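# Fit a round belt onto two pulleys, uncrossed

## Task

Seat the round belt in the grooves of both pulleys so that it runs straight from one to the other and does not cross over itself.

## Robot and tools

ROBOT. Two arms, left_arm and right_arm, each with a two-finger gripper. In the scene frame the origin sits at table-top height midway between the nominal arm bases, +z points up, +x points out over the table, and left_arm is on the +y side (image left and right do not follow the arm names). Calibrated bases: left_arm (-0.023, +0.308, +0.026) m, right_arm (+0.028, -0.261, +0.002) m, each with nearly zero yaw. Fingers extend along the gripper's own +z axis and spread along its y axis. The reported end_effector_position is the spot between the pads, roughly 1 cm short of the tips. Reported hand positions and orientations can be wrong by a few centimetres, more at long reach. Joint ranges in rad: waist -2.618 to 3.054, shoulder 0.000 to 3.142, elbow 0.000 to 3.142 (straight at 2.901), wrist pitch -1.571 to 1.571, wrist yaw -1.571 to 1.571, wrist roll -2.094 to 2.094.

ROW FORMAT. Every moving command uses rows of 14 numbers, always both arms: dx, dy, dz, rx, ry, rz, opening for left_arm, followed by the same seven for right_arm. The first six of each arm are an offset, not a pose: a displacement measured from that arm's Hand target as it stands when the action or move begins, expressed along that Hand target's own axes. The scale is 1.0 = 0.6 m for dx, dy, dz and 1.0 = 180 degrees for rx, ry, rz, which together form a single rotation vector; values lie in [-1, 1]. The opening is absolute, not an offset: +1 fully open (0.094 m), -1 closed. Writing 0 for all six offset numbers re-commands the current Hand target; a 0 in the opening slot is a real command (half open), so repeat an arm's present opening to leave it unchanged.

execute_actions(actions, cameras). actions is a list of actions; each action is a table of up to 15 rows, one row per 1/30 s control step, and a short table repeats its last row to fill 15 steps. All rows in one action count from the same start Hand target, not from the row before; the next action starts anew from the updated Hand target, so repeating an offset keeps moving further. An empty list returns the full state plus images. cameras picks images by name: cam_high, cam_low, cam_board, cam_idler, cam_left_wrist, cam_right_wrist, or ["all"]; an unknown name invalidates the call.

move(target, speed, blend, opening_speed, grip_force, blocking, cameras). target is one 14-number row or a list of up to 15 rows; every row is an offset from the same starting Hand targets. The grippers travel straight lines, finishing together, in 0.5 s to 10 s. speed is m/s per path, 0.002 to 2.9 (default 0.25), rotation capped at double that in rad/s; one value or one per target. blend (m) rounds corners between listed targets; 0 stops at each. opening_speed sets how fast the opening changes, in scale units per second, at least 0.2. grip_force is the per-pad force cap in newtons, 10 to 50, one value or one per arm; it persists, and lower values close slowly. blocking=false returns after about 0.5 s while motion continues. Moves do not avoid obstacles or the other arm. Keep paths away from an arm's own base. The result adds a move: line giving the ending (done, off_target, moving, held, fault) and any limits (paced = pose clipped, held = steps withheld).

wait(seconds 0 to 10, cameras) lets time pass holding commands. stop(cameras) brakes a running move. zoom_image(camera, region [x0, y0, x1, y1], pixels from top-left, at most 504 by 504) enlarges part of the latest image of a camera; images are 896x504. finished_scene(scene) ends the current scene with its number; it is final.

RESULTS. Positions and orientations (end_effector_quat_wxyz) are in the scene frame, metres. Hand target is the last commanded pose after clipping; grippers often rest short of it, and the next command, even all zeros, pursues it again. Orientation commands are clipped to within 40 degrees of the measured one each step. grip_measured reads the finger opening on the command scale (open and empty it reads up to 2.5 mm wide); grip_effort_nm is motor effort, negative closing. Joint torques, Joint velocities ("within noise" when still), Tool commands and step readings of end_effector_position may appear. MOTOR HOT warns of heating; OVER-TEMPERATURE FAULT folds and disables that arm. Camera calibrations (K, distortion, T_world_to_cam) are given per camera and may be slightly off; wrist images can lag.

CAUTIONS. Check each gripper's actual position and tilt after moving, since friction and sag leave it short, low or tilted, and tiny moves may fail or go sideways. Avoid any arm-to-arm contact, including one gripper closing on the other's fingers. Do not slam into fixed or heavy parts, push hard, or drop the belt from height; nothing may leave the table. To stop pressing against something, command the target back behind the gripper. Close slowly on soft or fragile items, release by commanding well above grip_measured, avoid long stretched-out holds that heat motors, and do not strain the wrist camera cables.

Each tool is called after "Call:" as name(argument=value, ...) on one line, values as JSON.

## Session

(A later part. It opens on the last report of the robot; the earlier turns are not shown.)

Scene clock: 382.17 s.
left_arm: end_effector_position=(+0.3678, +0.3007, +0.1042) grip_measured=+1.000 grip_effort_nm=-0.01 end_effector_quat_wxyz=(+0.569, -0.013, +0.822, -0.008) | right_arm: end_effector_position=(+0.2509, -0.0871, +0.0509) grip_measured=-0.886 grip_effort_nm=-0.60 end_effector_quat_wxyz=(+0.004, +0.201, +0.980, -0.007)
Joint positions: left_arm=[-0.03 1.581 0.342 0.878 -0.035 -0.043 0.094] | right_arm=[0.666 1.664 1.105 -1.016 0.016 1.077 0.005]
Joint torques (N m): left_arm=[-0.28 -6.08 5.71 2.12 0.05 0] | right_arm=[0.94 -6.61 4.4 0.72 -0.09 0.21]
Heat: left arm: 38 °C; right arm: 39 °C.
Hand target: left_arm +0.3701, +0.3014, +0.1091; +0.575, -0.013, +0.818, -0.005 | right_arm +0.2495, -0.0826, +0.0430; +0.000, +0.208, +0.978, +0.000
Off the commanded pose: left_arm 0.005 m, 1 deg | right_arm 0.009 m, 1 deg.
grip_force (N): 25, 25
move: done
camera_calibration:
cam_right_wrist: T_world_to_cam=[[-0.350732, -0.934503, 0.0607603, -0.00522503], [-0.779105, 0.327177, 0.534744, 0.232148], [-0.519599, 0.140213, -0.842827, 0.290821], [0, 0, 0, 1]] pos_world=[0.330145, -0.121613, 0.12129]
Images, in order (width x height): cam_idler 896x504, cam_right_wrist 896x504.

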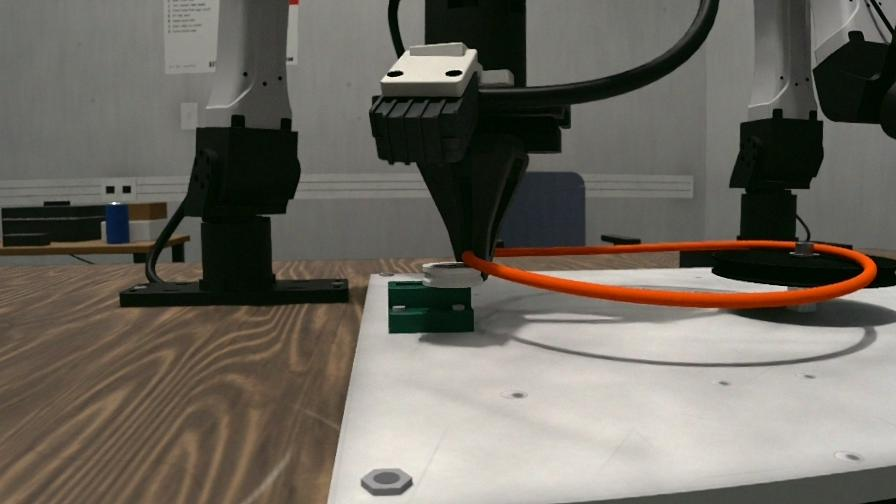

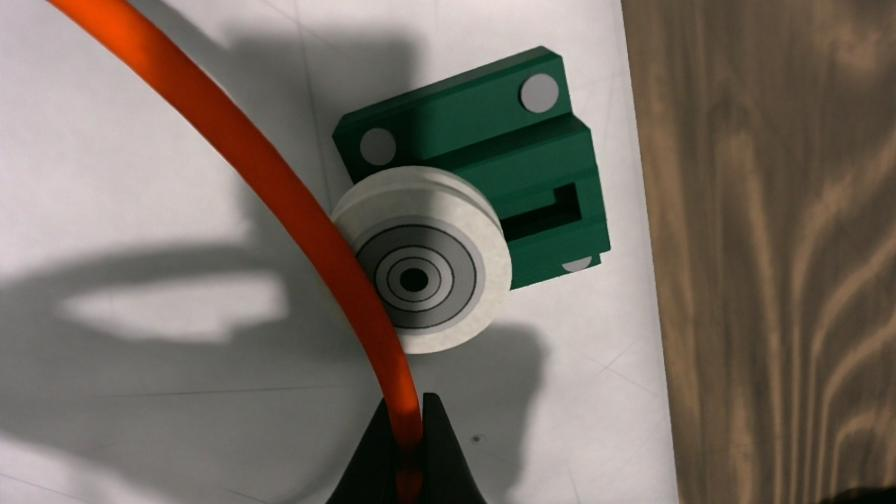

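Call:
move(target=[[0,0,0,0,0,0,1, 0,0,-0.0233,0,0,0,-0.96],[0,0,0,0,0,0,1, -0.0102,-0.0228,-0.0233,0,0,0.06,-0.96]], speed=0.1, cameras=["cam_right_wrist","cam_idler","cam_board","cam_high"])

Scene clock: 401.60 s.
left_arm: end_effector_position=(+0.3678, +0.3007, +0.1042) grip_measured=+1.000 grip_effort_nm=-0.01 end_effector_quat_wxyz=(+0.569, -0.013, +0.822, -0.008) | right_arm: end_effector_position=(+0.2561, -0.0930, +0.0532) grip_measured=-0.886 grip_effort_nm=-0.60 end_effector_quat_wxyz=(+0.007, +0.285, +0.959, -0.003)
Joint positions: left_arm=[-0.03 1.581 0.342 0.878 -0.035 -0.043 0.094] | right_arm=[0.638 1.655 1.105 -1.016 0.016 1.221 0.005]
Joint torques (N m): left_arm=[-0.21 -6.22 5.48 2.05 0.03 0.02] | right_arm=[-0.1 -10.65 4.67 0.17 -0.08 0.26]
Heat: left arm: 38 °C; right arm: 38 °C.
Hand target: left_arm +0.3701, +0.3014, +0.1091; +0.575, -0.013, +0.818, -0.005 | right_arm +0.2495, -0.0976, +0.0570; +0.000, +0.299, +0.954, +0.000
Off the commanded pose: left_arm 0.005 m, 1 deg | right_arm 0.009 m, 2 deg.
grip_force (N): 25, 25
move: done
camera_calibration:
cam_right_wrist: T_world_to_cam=[[-0.506085, -0.860972, 0.0510404, 0.0380394], [-0.716464, 0.452613, 0.530868, 0.232723], [-0.480164, 0.232096, -0.845916, 0.294919], [0, 0, 0, 1]] pos_world=[0.327598, -0.141032, 0.12399]
Images, in order (width x height): cam_high 896x504, cam_board 896x504, cam_idler 896x504, cam_right_wrist 896x504.

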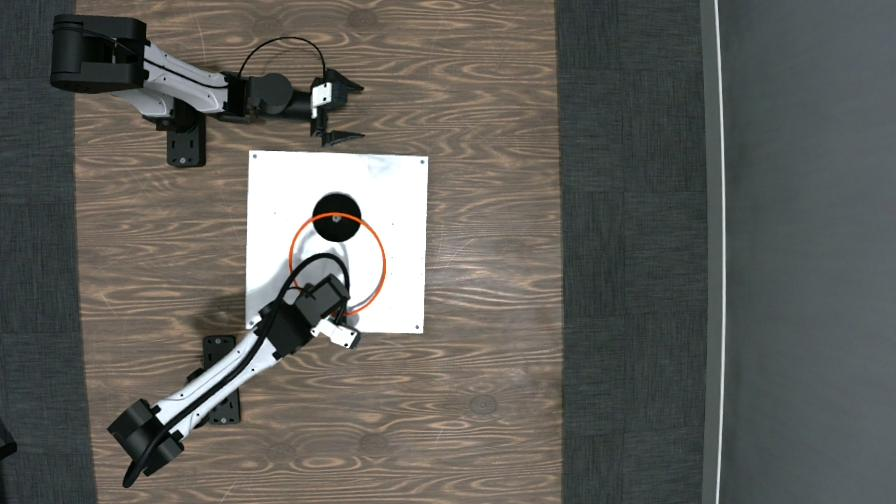

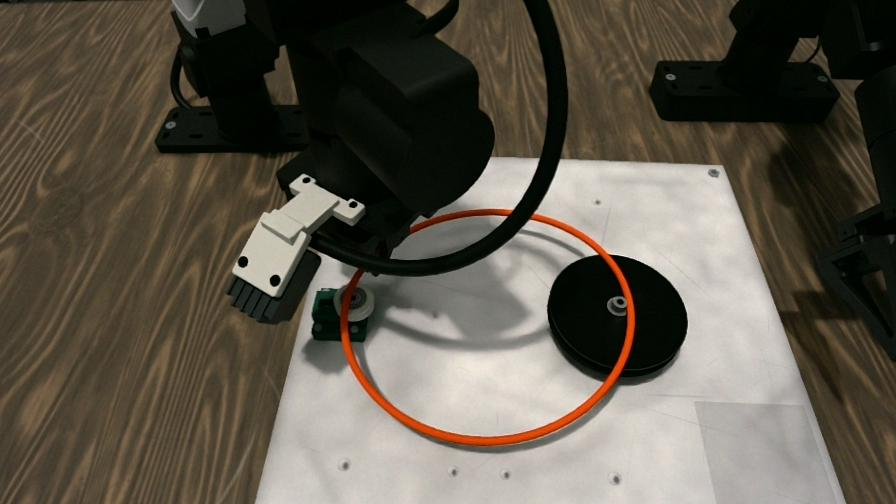

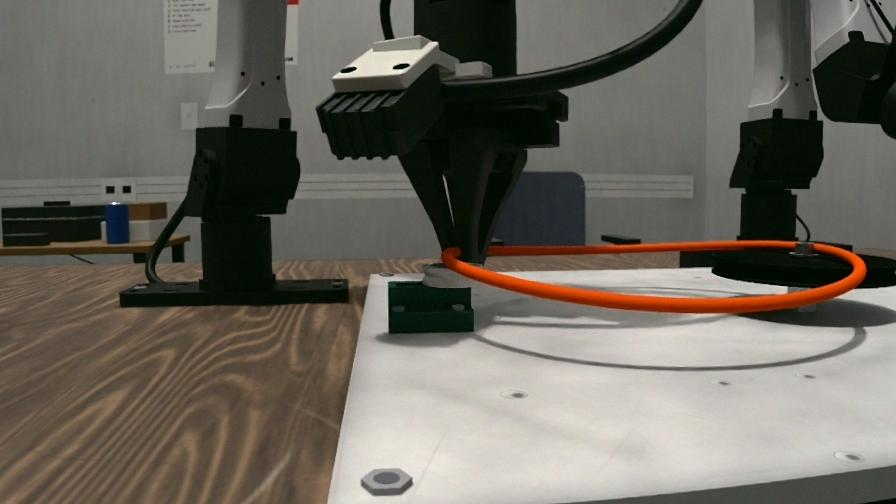

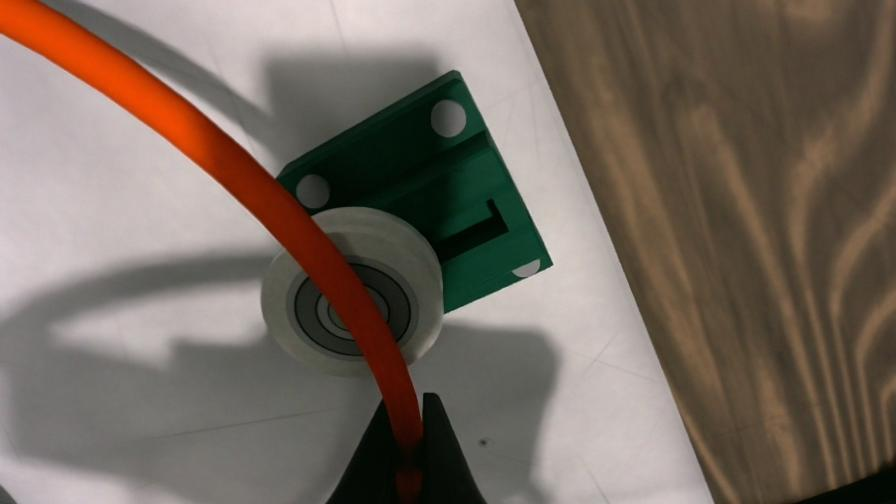

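Call:
move(target=[0,0,0,0,0,0,1, -0.0037,-0.0462,-0.005,0,0,0.055,-0.96], speed=0.1, cameras=["cam_right_wrist","cam_idler","cam_board","cam_high"])

Scene clock: 419.83 s.
left_arm: end_effector_position=(+0.3678, +0.3007, +0.1042) grip_measured=+1.000 grip_effort_nm=-0.01 end_effector_quat_wxyz=(+0.569, -0.013, +0.822, -0.008) | right_arm: end_effector_position=(+0.2448, -0.1156, +0.0578) grip_measured=-0.886 grip_effort_nm=-0.60 end_effector_quat_wxyz=(+0.011, +0.365, +0.931, +0.003)
Joint positions: left_arm=[-0.03 1.581 0.342 0.878 -0.035 -0.043 0.094] | right_arm=[0.595 1.554 1.019 -1.018 0.016 1.349 0.005]
Joint torques (N m): left_arm=[-0.23 -5.97 5.63 2.02 0.09 0.03] | right_arm=[-0.27 -9.29 4.68 0.09 -0.08 0.25]
Heat: left arm: 38 °C; right arm: 39 °C.
Hand target: left_arm +0.3701, +0.3014, +0.1091; +0.575, -0.013, +0.818, -0.005 | right_arm +0.2357, -0.1217, +0.0600; +0.000, +0.380, +0.925, +0.000
Off the commanded pose: left_arm 0.005 m, 1 deg | right_arm 0.011 m, 2 deg.
grip_force (N): 25, 25
move: off_target (right_arm)
camera_calibration:
cam_right_wrist: T_world_to_cam=[[-0.645275, -0.763113, 0.0357622, 0.0589518], [-0.636163, 0.562669, 0.52792, 0.225641], [-0.422985, 0.317903, -0.848541, 0.294641], [0, 0, 0, 1]] pos_world=[0.306213, -0.175642, 0.128786]
Images, in order (width x height): cam_high 896x504, cam_board 896x504, cam_idler 896x504, cam_right_wrist 896x504.

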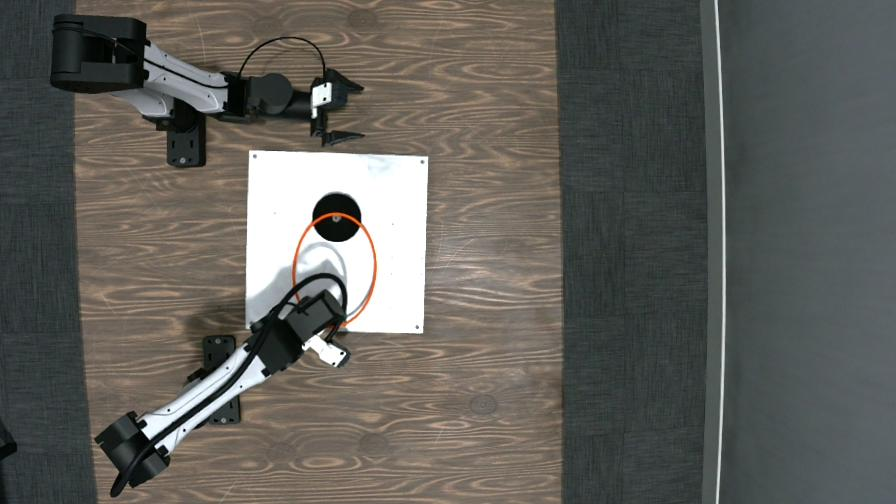

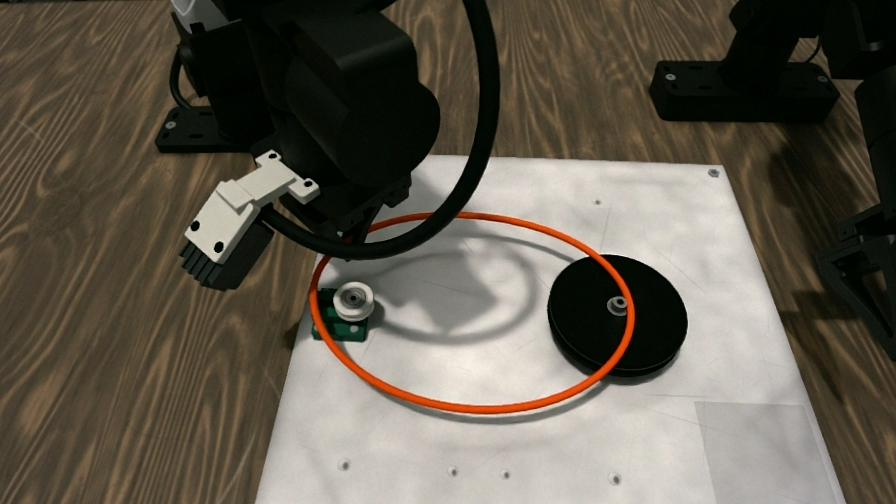

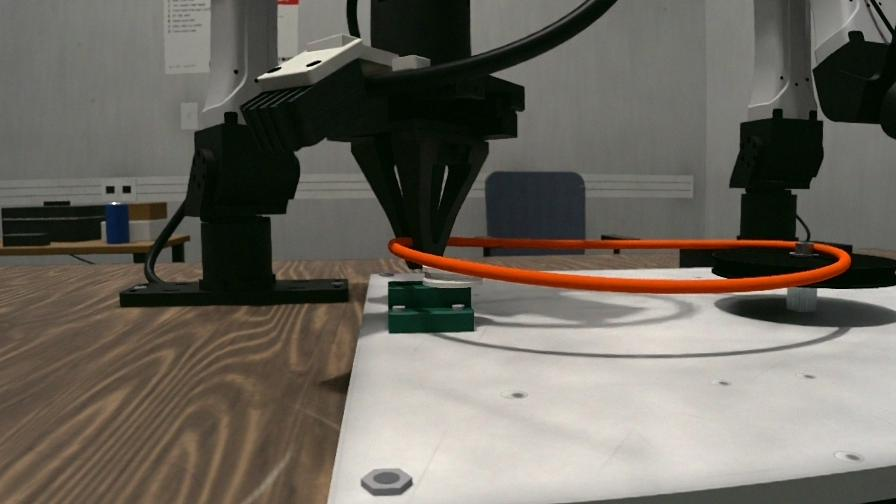

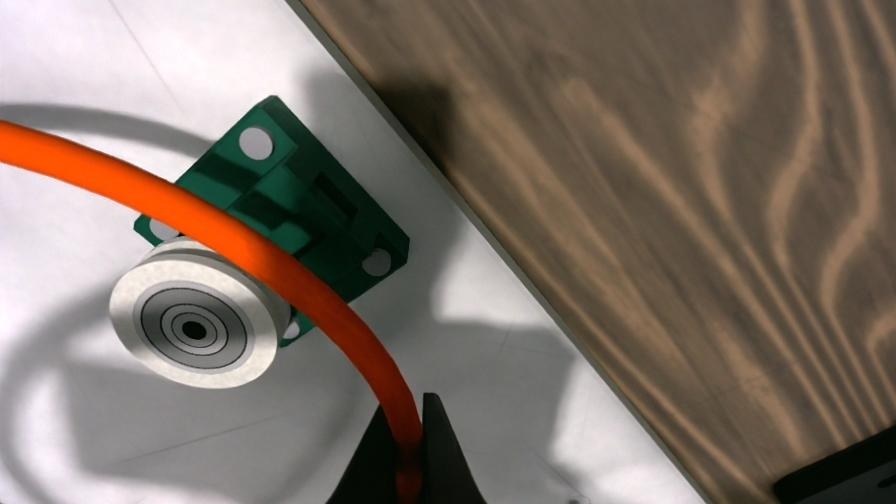

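Call:
zoom_image(camera="cam_idler", region=[360, 200, 560, 340])

Call:
zoom_image(camera="cam_board", region=[280, 180, 720, 430])

Scaled by 2.520 from the camera's 896x504 image, which has a finer 1280x720 frame.

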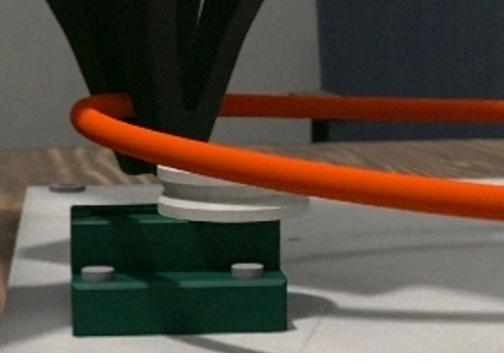

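Scaled by 1.145 from the camera's 896x504 image, which has a finer 1280x720 frame.

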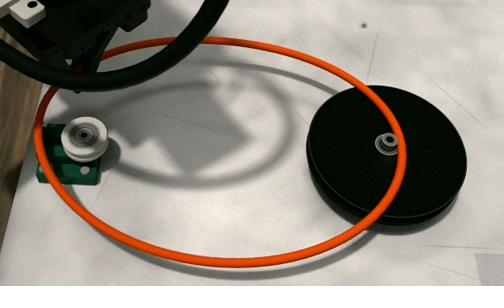

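Call:
move(target=[0,0,0,0,0,0,1, 0,-0.005,0.03,0,0,0,-0.96], speed=0.08, cameras=["cam_right_wrist","cam_idler","cam_board"])

Call:
zoom_image(camera="cam_idler", region=[360, 200, 560, 340])

Scene clock: 456.03 s.
left_arm: end_effector_position=(+0.3678, +0.3007, +0.1042) grip_measured=+1.000 grip_effort_nm=-0.01 end_effector_quat_wxyz=(+0.569, -0.013, +0.822, -0.008) | right_arm: end_effector_position=(+0.2338, -0.1225, +0.0426) grip_measured=-0.886 grip_effort_nm=-0.60 end_effector_quat_wxyz=(+0.001, +0.366, +0.931, -0.009)
Joint positions: left_arm=[-0.03 1.581 0.342 0.878 -0.035 -0.043 0.094] | right_arm=[0.595 1.554 0.955 -0.986 0.013 1.35 0.005]
Joint torques (N m): left_arm=[-0.2 -6.04 5.78 2.1 0.09 0.07] | right_arm=[-0.47 -8.05 4.46 0.47 -0.07 0.23]
Heat: left arm: 38 °C; right arm: 40 °C.
Hand target: left_arm +0.3701, +0.3014, +0.1091; +0.575, -0.013, +0.818, -0.005 | right_arm +0.2334, -0.1239, +0.0420; +0.000, +0.380, +0.925, +0.000
Off the commanded pose: left_arm 0.005 m, 1 deg | right_arm 0.001 m, 2 deg.
grip_force (N): 25, 25
move: done
camera_calibration:
cam_right_wrist: T_world_to_cam=[[-0.645007, -0.761384, 0.0652699, 0.0460788], [-0.620557, 0.571714, 0.536705, 0.227674], [-0.445954, 0.305675, -0.841242, 0.282903], [0, 0, 0, 1]] pos_world=[0.297167, -0.181557, 0.112789]
Images, in order (width x height): cam_board 896x504, cam_idler 896x504, cam_right_wrist 896x504.

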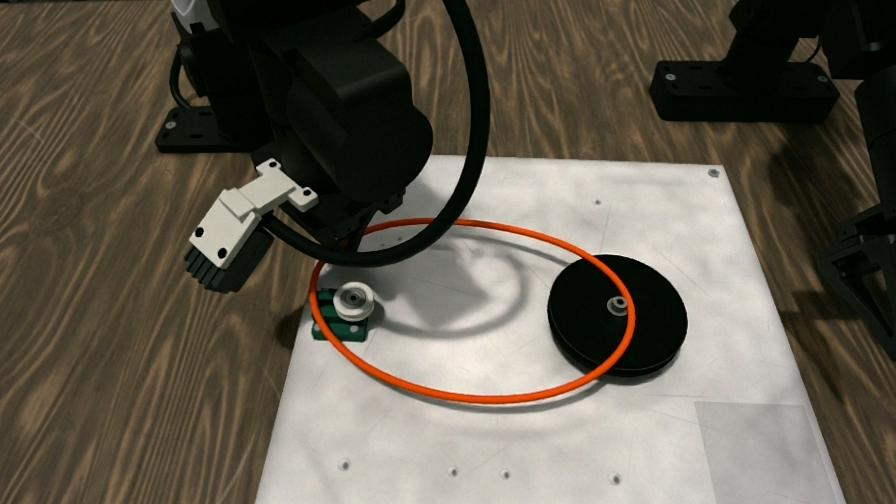

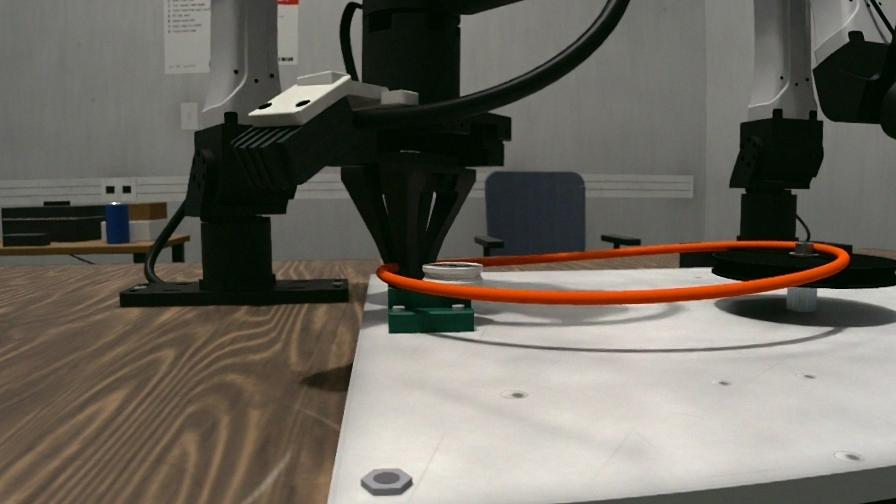

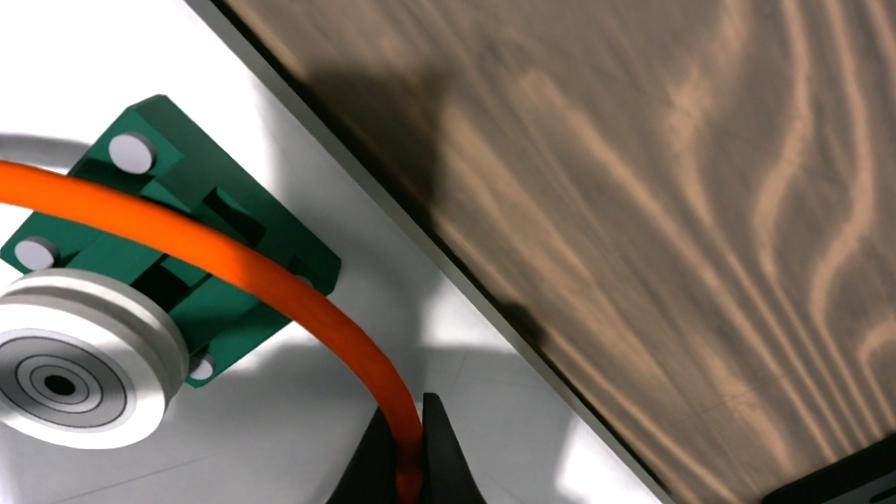

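Scaled by 2.520 from the camera's 896x504 image, which has a finer 1280x720 frame.

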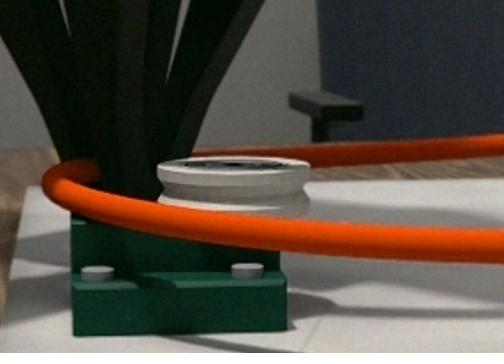

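Call:
move(target=[0,0,0,0,0,0,1, 0.0117,0.0353,0,0,0,-0.06,-0.96], speed=0.06, cameras=["cam_right_wrist","cam_idler","cam_board"])

Call:
zoom_image(camera="cam_idler", region=[360, 200, 560, 340])

Call:
zoom_image(camera="cam_board", region=[280, 180, 720, 430])

Scene clock: 481.03 s.
left_arm: end_effector_position=(+0.3678, +0.3007, +0.1042) grip_measured=+1.000 grip_effort_nm=-0.01 end_effector_quat_wxyz=(+0.569, -0.013, +0.822, -0.008) | right_arm: end_effector_position=(+0.2370, -0.1134, +0.0403) grip_measured=-0.886 grip_effort_nm=-0.60 end_effector_quat_wxyz=(-0.002, +0.300, +0.954, -0.013)
Joint positions: left_arm=[-0.03 1.581 0.342 0.878 -0.035 -0.043 0.094] | right_arm=[0.617 1.594 0.986 -0.984 0.013 1.232 0.005]
Joint torques (N m): left_arm=[-0.2 -6.02 5.61 2.05 0.04 0.03] | right_arm=[1.09 -5.33 8.12 0.44 -0.07 -0.1]
Heat: left arm: 38 °C; right arm: 39 °C.
Hand target: left_arm +0.3701, +0.3014, +0.1091; +0.575, -0.013, +0.818, -0.005 | right_arm +0.2434, -0.1038, +0.0420; +0.000, +0.291, +0.957, +0.000
Off the commanded pose: left_arm 0.005 m, 1 deg | right_arm 0.012 m, 2 deg.
grip_force (N): 25, 25
move: off_target (right_arm)
camera_calibration:
cam_right_wrist: T_world_to_cam=[[-0.531668, -0.843724, 0.0738832, 0.0186135], [-0.689537, 0.481856, 0.540697, 0.231759], [-0.4918, 0.236526, -0.837967, 0.282438], [0, 0, 0, 1]] pos_world=[0.308606, -0.162774, 0.109987]
Images, in order (width x height): cam_board 896x504, cam_idler 896x504, cam_right_wrist 896x504.

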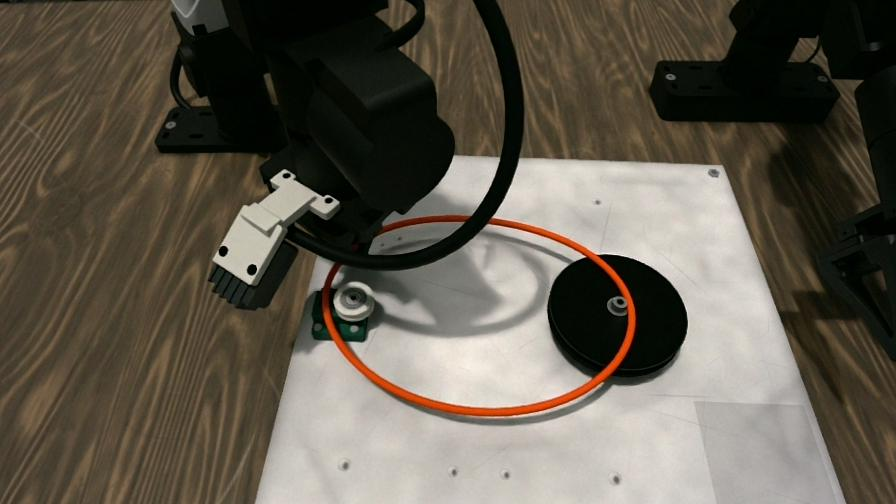

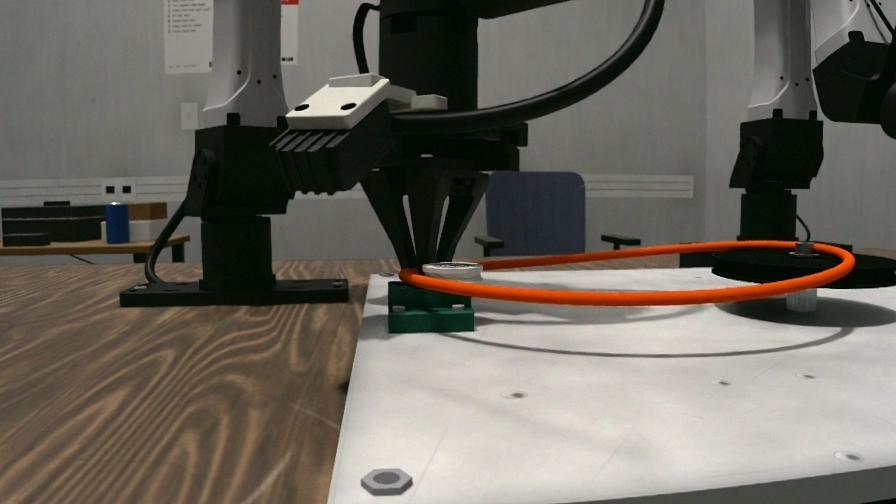

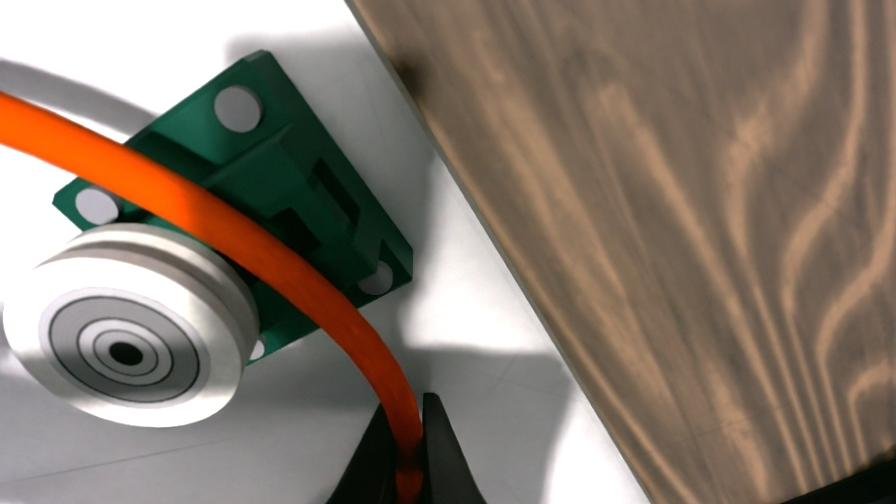

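Scaled by 2.520 from the camera's 896x504 image, which has a finer 1280x720 frame.

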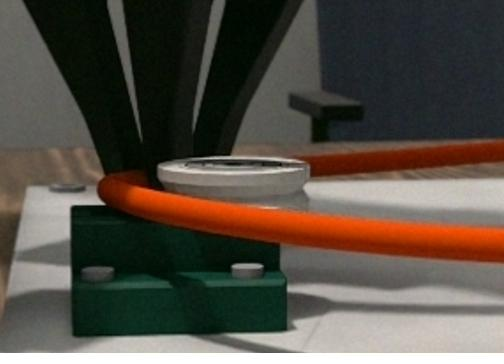

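Scaled by 1.145 from the camera's 896x504 image, which has a finer 1280x720 frame.

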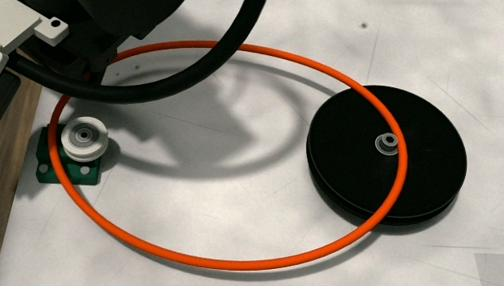

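Call:
move(target=[0,0,0,0,0,0,1, 0,0.024,-0.0067,0,0,0,-0.96], speed=0.06, cameras=["cam_right_wrist","cam_idler","cam_board"])

Call:
zoom_image(camera="cam_idler", region=[360, 200, 560, 340])

Call:
zoom_image(camera="cam_board", region=[280, 220, 480, 380])

Scene clock: 494.87 s.
left_arm: end_effector_position=(+0.3678, +0.3007, +0.1042) grip_measured=+1.000 grip_effort_nm=-0.01 end_effector_quat_wxyz=(+0.569, -0.013, +0.822, -0.008) | right_arm: end_effector_position=(+0.2481, -0.1000, +0.0429) grip_measured=-0.886 grip_effort_nm=-0.60 end_effector_quat_wxyz=(+0.003, +0.296, +0.955, -0.007)
Joint positions: left_arm=[-0.03 1.581 0.342 0.878 -0.035 -0.043 0.094] | right_arm=[0.633 1.641 1.046 -0.984 0.013 1.24 0.005]
Joint torques (N m): left_arm=[-0.4 -5.81 5.79 2.03 0.11 0.01] | right_arm=[1.18 -5.91 8.59 0.27 -0.07 0.1]
Heat: left arm: 38 °C; right arm: 37 °C.
Hand target: left_arm +0.3701, +0.3014, +0.1091; +0.575, -0.013, +0.818, -0.005 | right_arm +0.2514, -0.0919, +0.0460; +0.000, +0.291, +0.957, +0.000
Off the commanded pose: left_arm 0.005 m, 1 deg | right_arm 0.009 m, 1 deg.
grip_force (N): 25, 25
move: done
camera_calibration:
cam_right_wrist: T_world_to_cam=[[-0.52538, -0.84867, 0.0611155, 0.0341548], [-0.699517, 0.471703, 0.536816, 0.233168], [-0.484408, 0.239281, -0.841483, 0.2855], [0, 0, 0, 1]] pos_world=[0.319348, -0.149315, 0.112988]
Images, in order (width x height): cam_board 896x504, cam_idler 896x504, cam_right_wrist 896x504.

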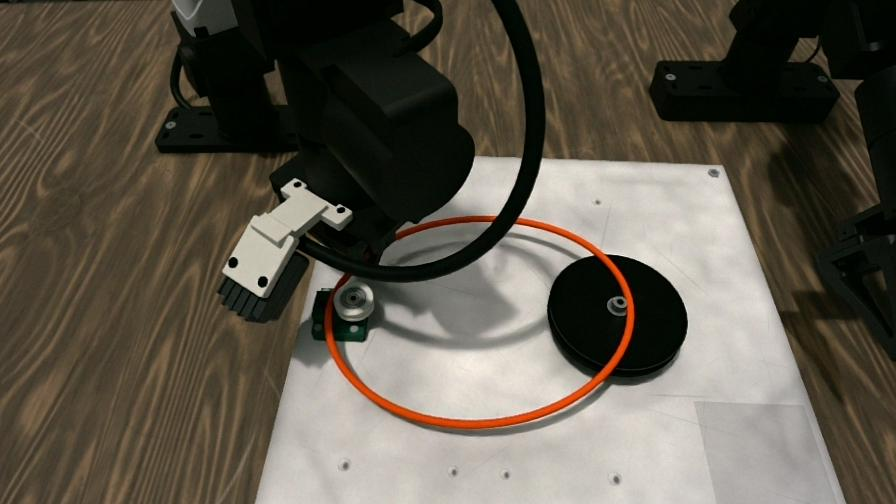

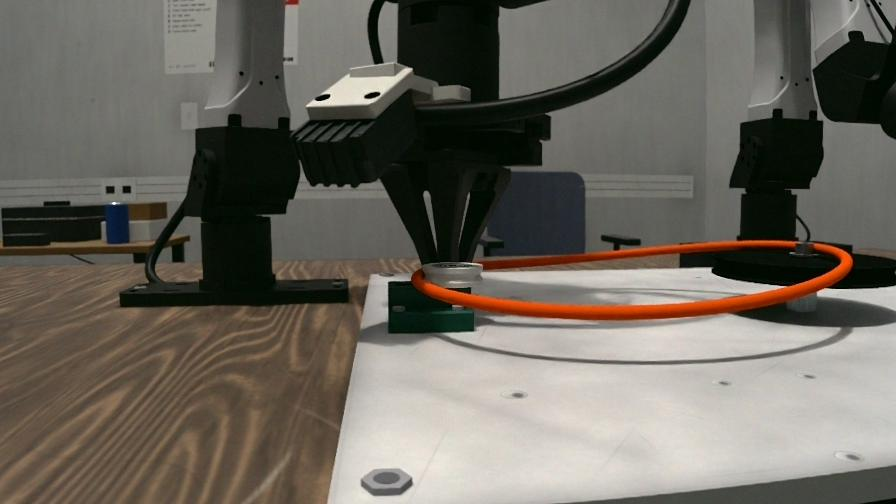

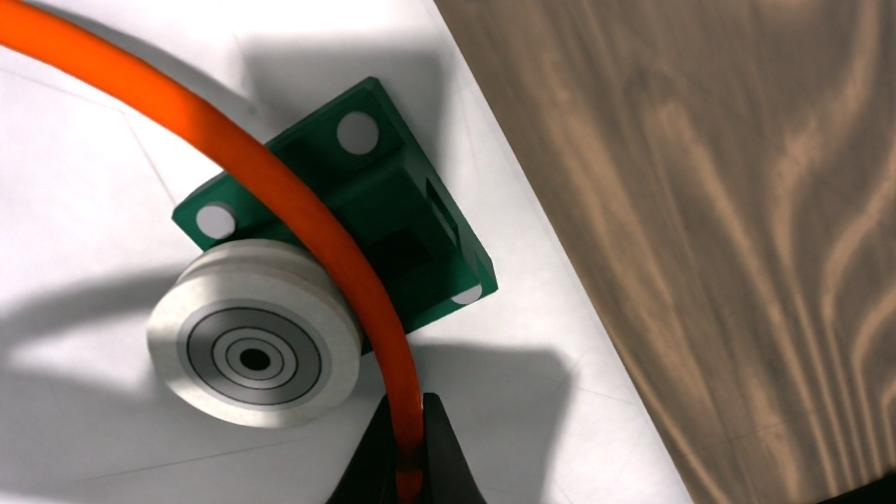

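Scaled by 2.520 from the camera's 896x504 image, which has a finer 1280x720 frame.

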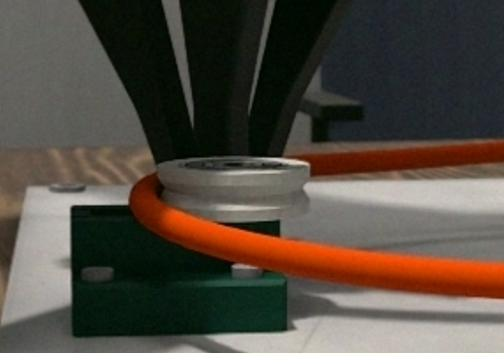

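Scaled by 2.520 from the camera's 896x504 image, which has a finer 1280x720 frame.

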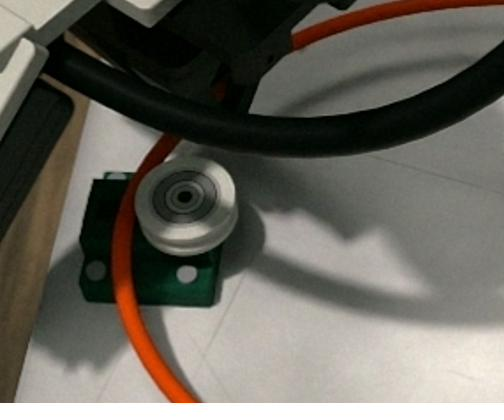

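Call:
move(target=[0,0,0,0,0,0,1, 0,0.004,-0.0083,0,0,0,-0.96], speed=0.06, cameras=["cam_right_wrist","cam_idler","cam_board"])

Call:
zoom_image(camera="cam_idler", region=[360, 200, 560, 340])

Call:
zoom_image(camera="cam_board", region=[280, 220, 480, 380])

Scene clock: 519.63 s.
left_arm: end_effector_position=(+0.3678, +0.3007, +0.1042) grip_measured=+1.000 grip_effort_nm=-0.01 end_effector_quat_wxyz=(+0.569, -0.013, +0.822, -0.008) | right_arm: end_effector_position=(+0.2503, -0.0984, +0.0475) grip_measured=-0.886 grip_effort_nm=-0.60 end_effector_quat_wxyz=(+0.004, +0.296, +0.955, -0.005)
Joint positions: left_arm=[-0.03 1.581 0.342 0.878 -0.035 -0.043 0.094] | right_arm=[0.633 1.641 1.065 -1 0.013 1.24 0.005]
Joint torques (N m): left_arm=[-0.2 -6.08 5.6 2.06 0.11 0.02] | right_arm=[1.42 -5.76 8.91 0.21 -0.07 0.13]
Heat: left arm: 38 °C; right arm: 36 °C.
Hand target: left_arm +0.3701, +0.3014, +0.1091; +0.575, -0.013, +0.818, -0.005 | right_arm +0.2527, -0.0899, +0.0510; +0.000, +0.291, +0.957, +0.000
Off the commanded pose: left_arm 0.005 m, 1 deg | right_arm 0.010 m, 1 deg.
grip_force (N): 25, 25
move: done
camera_calibration:
cam_right_wrist: T_world_to_cam=[[-0.52555, -0.848835, 0.0572454, 0.0365121], [-0.701353, 0.470358, 0.535599, 0.231788], [-0.481561, 0.241335, -0.84253, 0.289632], [0, 0, 0, 1]] pos_world=[0.321229, -0.147929, 0.117788]
Images, in order (width x height): cam_board 896x504, cam_idler 896x504, cam_right_wrist 896x504.

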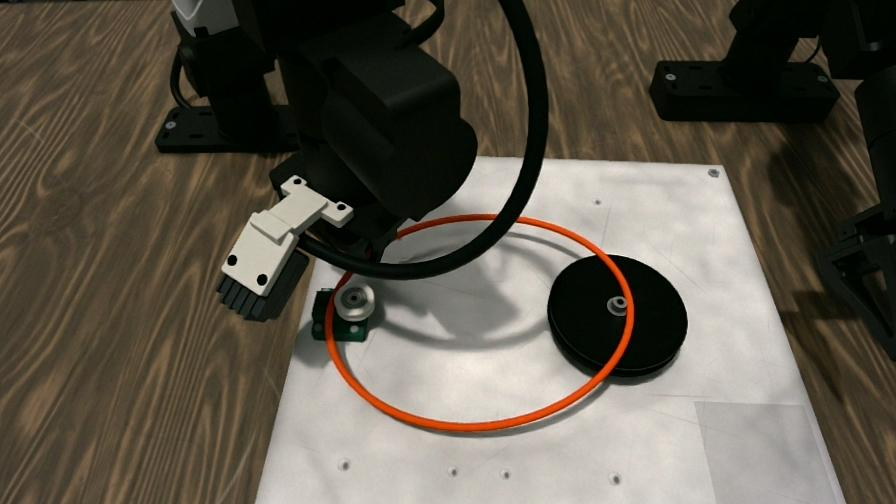

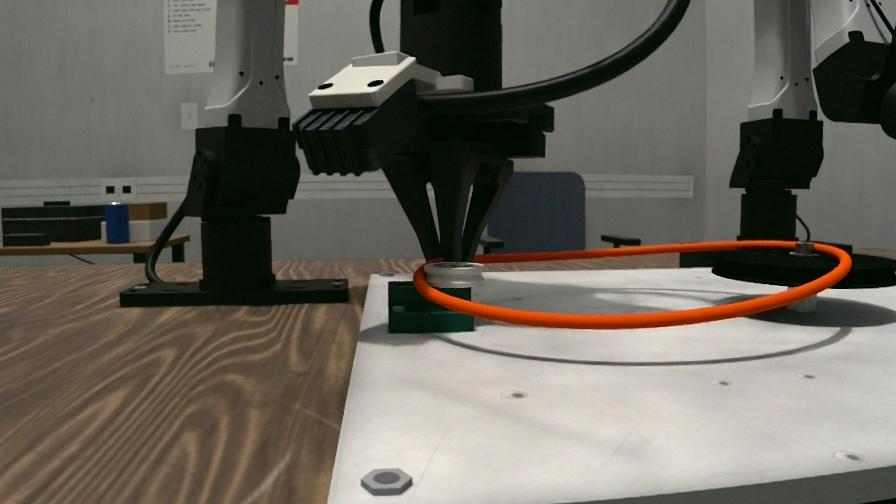

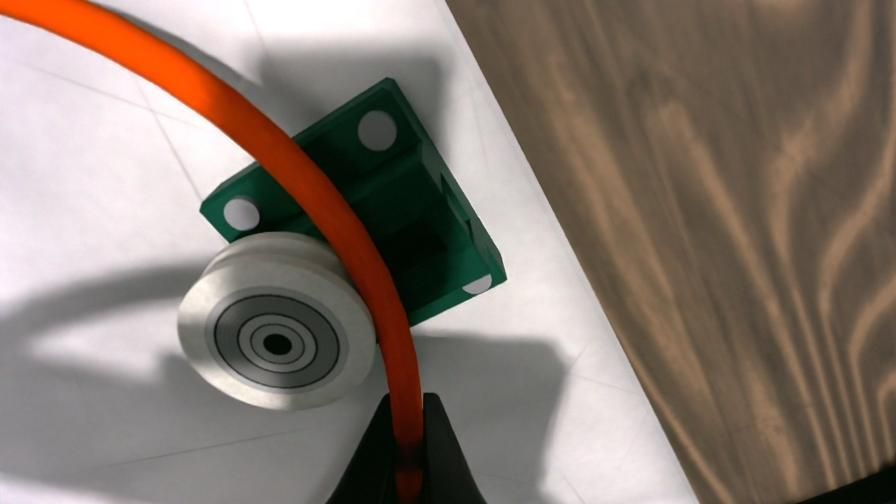

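Scaled by 2.520 from the camera's 896x504 image, which has a finer 1280x720 frame.

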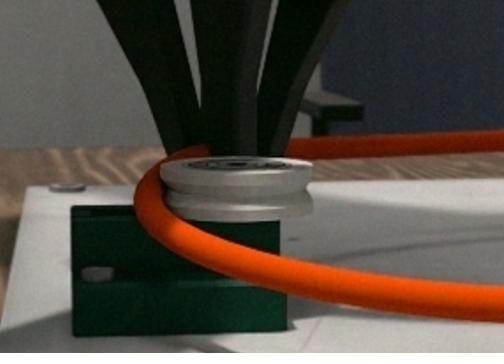

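Scaled by 2.520 from the camera's 896x504 image, which has a finer 1280x720 frame.

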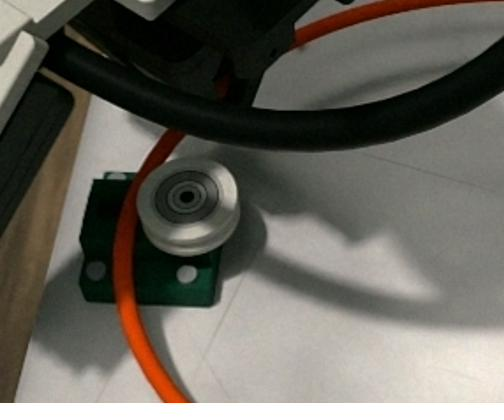

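Call:
move(target=[0,0,0,0,0,0,1, 0,-0.008,0,0,-0.08,0,-0.96], speed=0.06, cameras=["cam_right_wrist","cam_idler","cam_board"])

Call:
zoom_image(camera="cam_idler", region=[360, 200, 560, 340])

Call:
zoom_image(camera="cam_board", region=[280, 220, 480, 380])

Scene clock: 539.90 s.
left_arm: end_effector_position=(+0.3678, +0.3007, +0.1042) grip_measured=+1.000 grip_effort_nm=-0.01 end_effector_quat_wxyz=(+0.569, -0.013, +0.822, -0.008) | right_arm: end_effector_position=(+0.2405, -0.0973, +0.0454) grip_measured=-0.886 grip_effort_nm=-0.60 end_effector_quat_wxyz=(+0.087, +0.287, +0.952, -0.056)
Joint positions: left_arm=[-0.03 1.581 0.342 0.878 -0.035 -0.043 0.094] | right_arm=[0.783 1.625 1.024 -0.987 0.206 1.376 0.005]
Joint torques (N m): left_arm=[-0.29 -6.08 5.52 2.05 0.08 0.03] | right_arm=[1.25 -10.32 4.79 0.77 0.61 0.21]
Heat: left arm: 38 °C; right arm: 35 °C.
Hand target: left_arm +0.3701, +0.3014, +0.1091; +0.575, -0.013, +0.818, -0.005 | right_arm +0.2500, -0.0938, +0.0510; +0.120, +0.289, +0.949, -0.037
Off the commanded pose: left_arm 0.005 m, 1 deg | right_arm 0.012 m, 4 deg.
grip_force (N): 25, 25
move: off_target (right_arm)
camera_calibration:
cam_right_wrist: T_world_to_cam=[[-0.523253, -0.844585, 0.1135, 0.0297466], [-0.767396, 0.524912, 0.368198, 0.25433], [-0.370552, 0.105562, -0.922794, 0.246587], [0, 0, 0, 1]] pos_world=[0.30211, -0.134407, 0.130529]
Images, in order (width x height): cam_board 896x504, cam_idler 896x504, cam_right_wrist 896x504.

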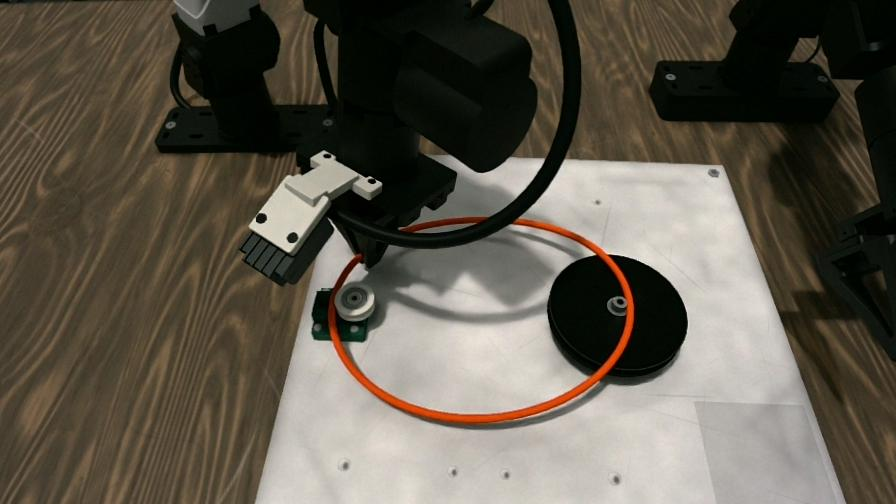

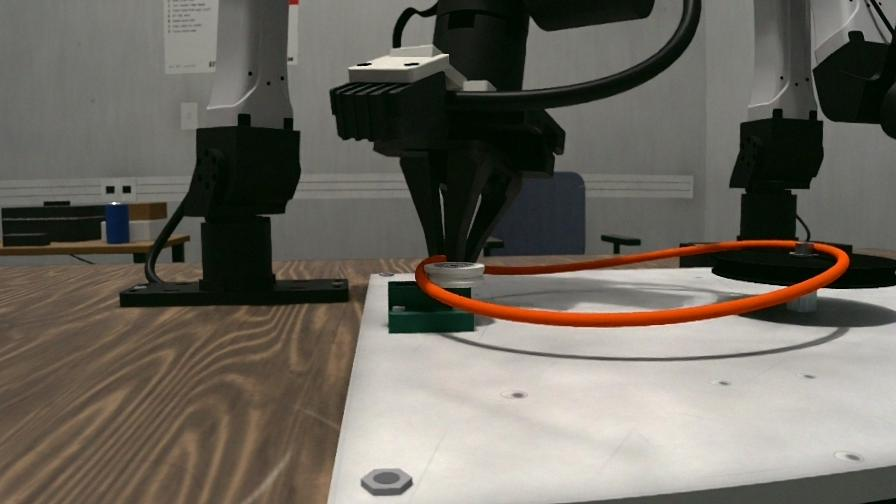

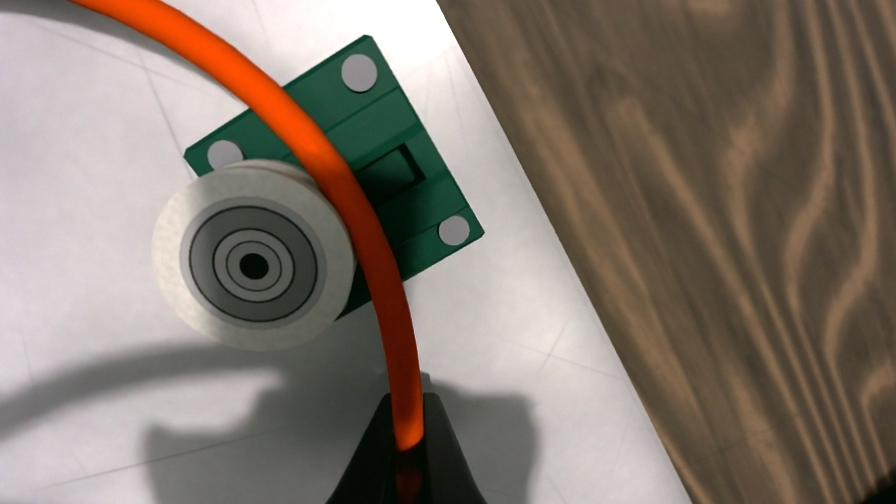

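Scaled by 2.520 from the camera's 896x504 image, which has a finer 1280x720 frame.

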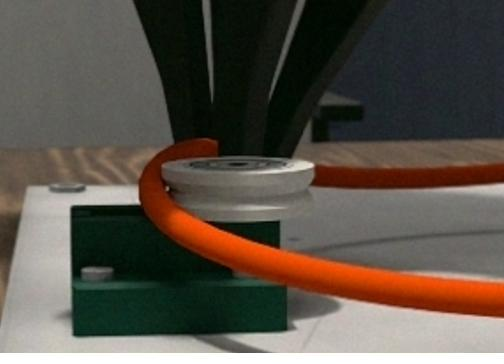

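Scaled by 2.520 from the camera's 896x504 image, which has a finer 1280x720 frame.

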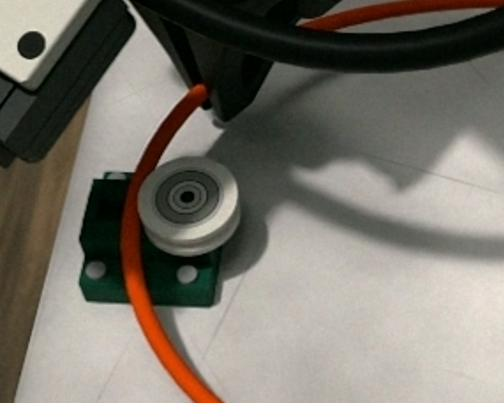

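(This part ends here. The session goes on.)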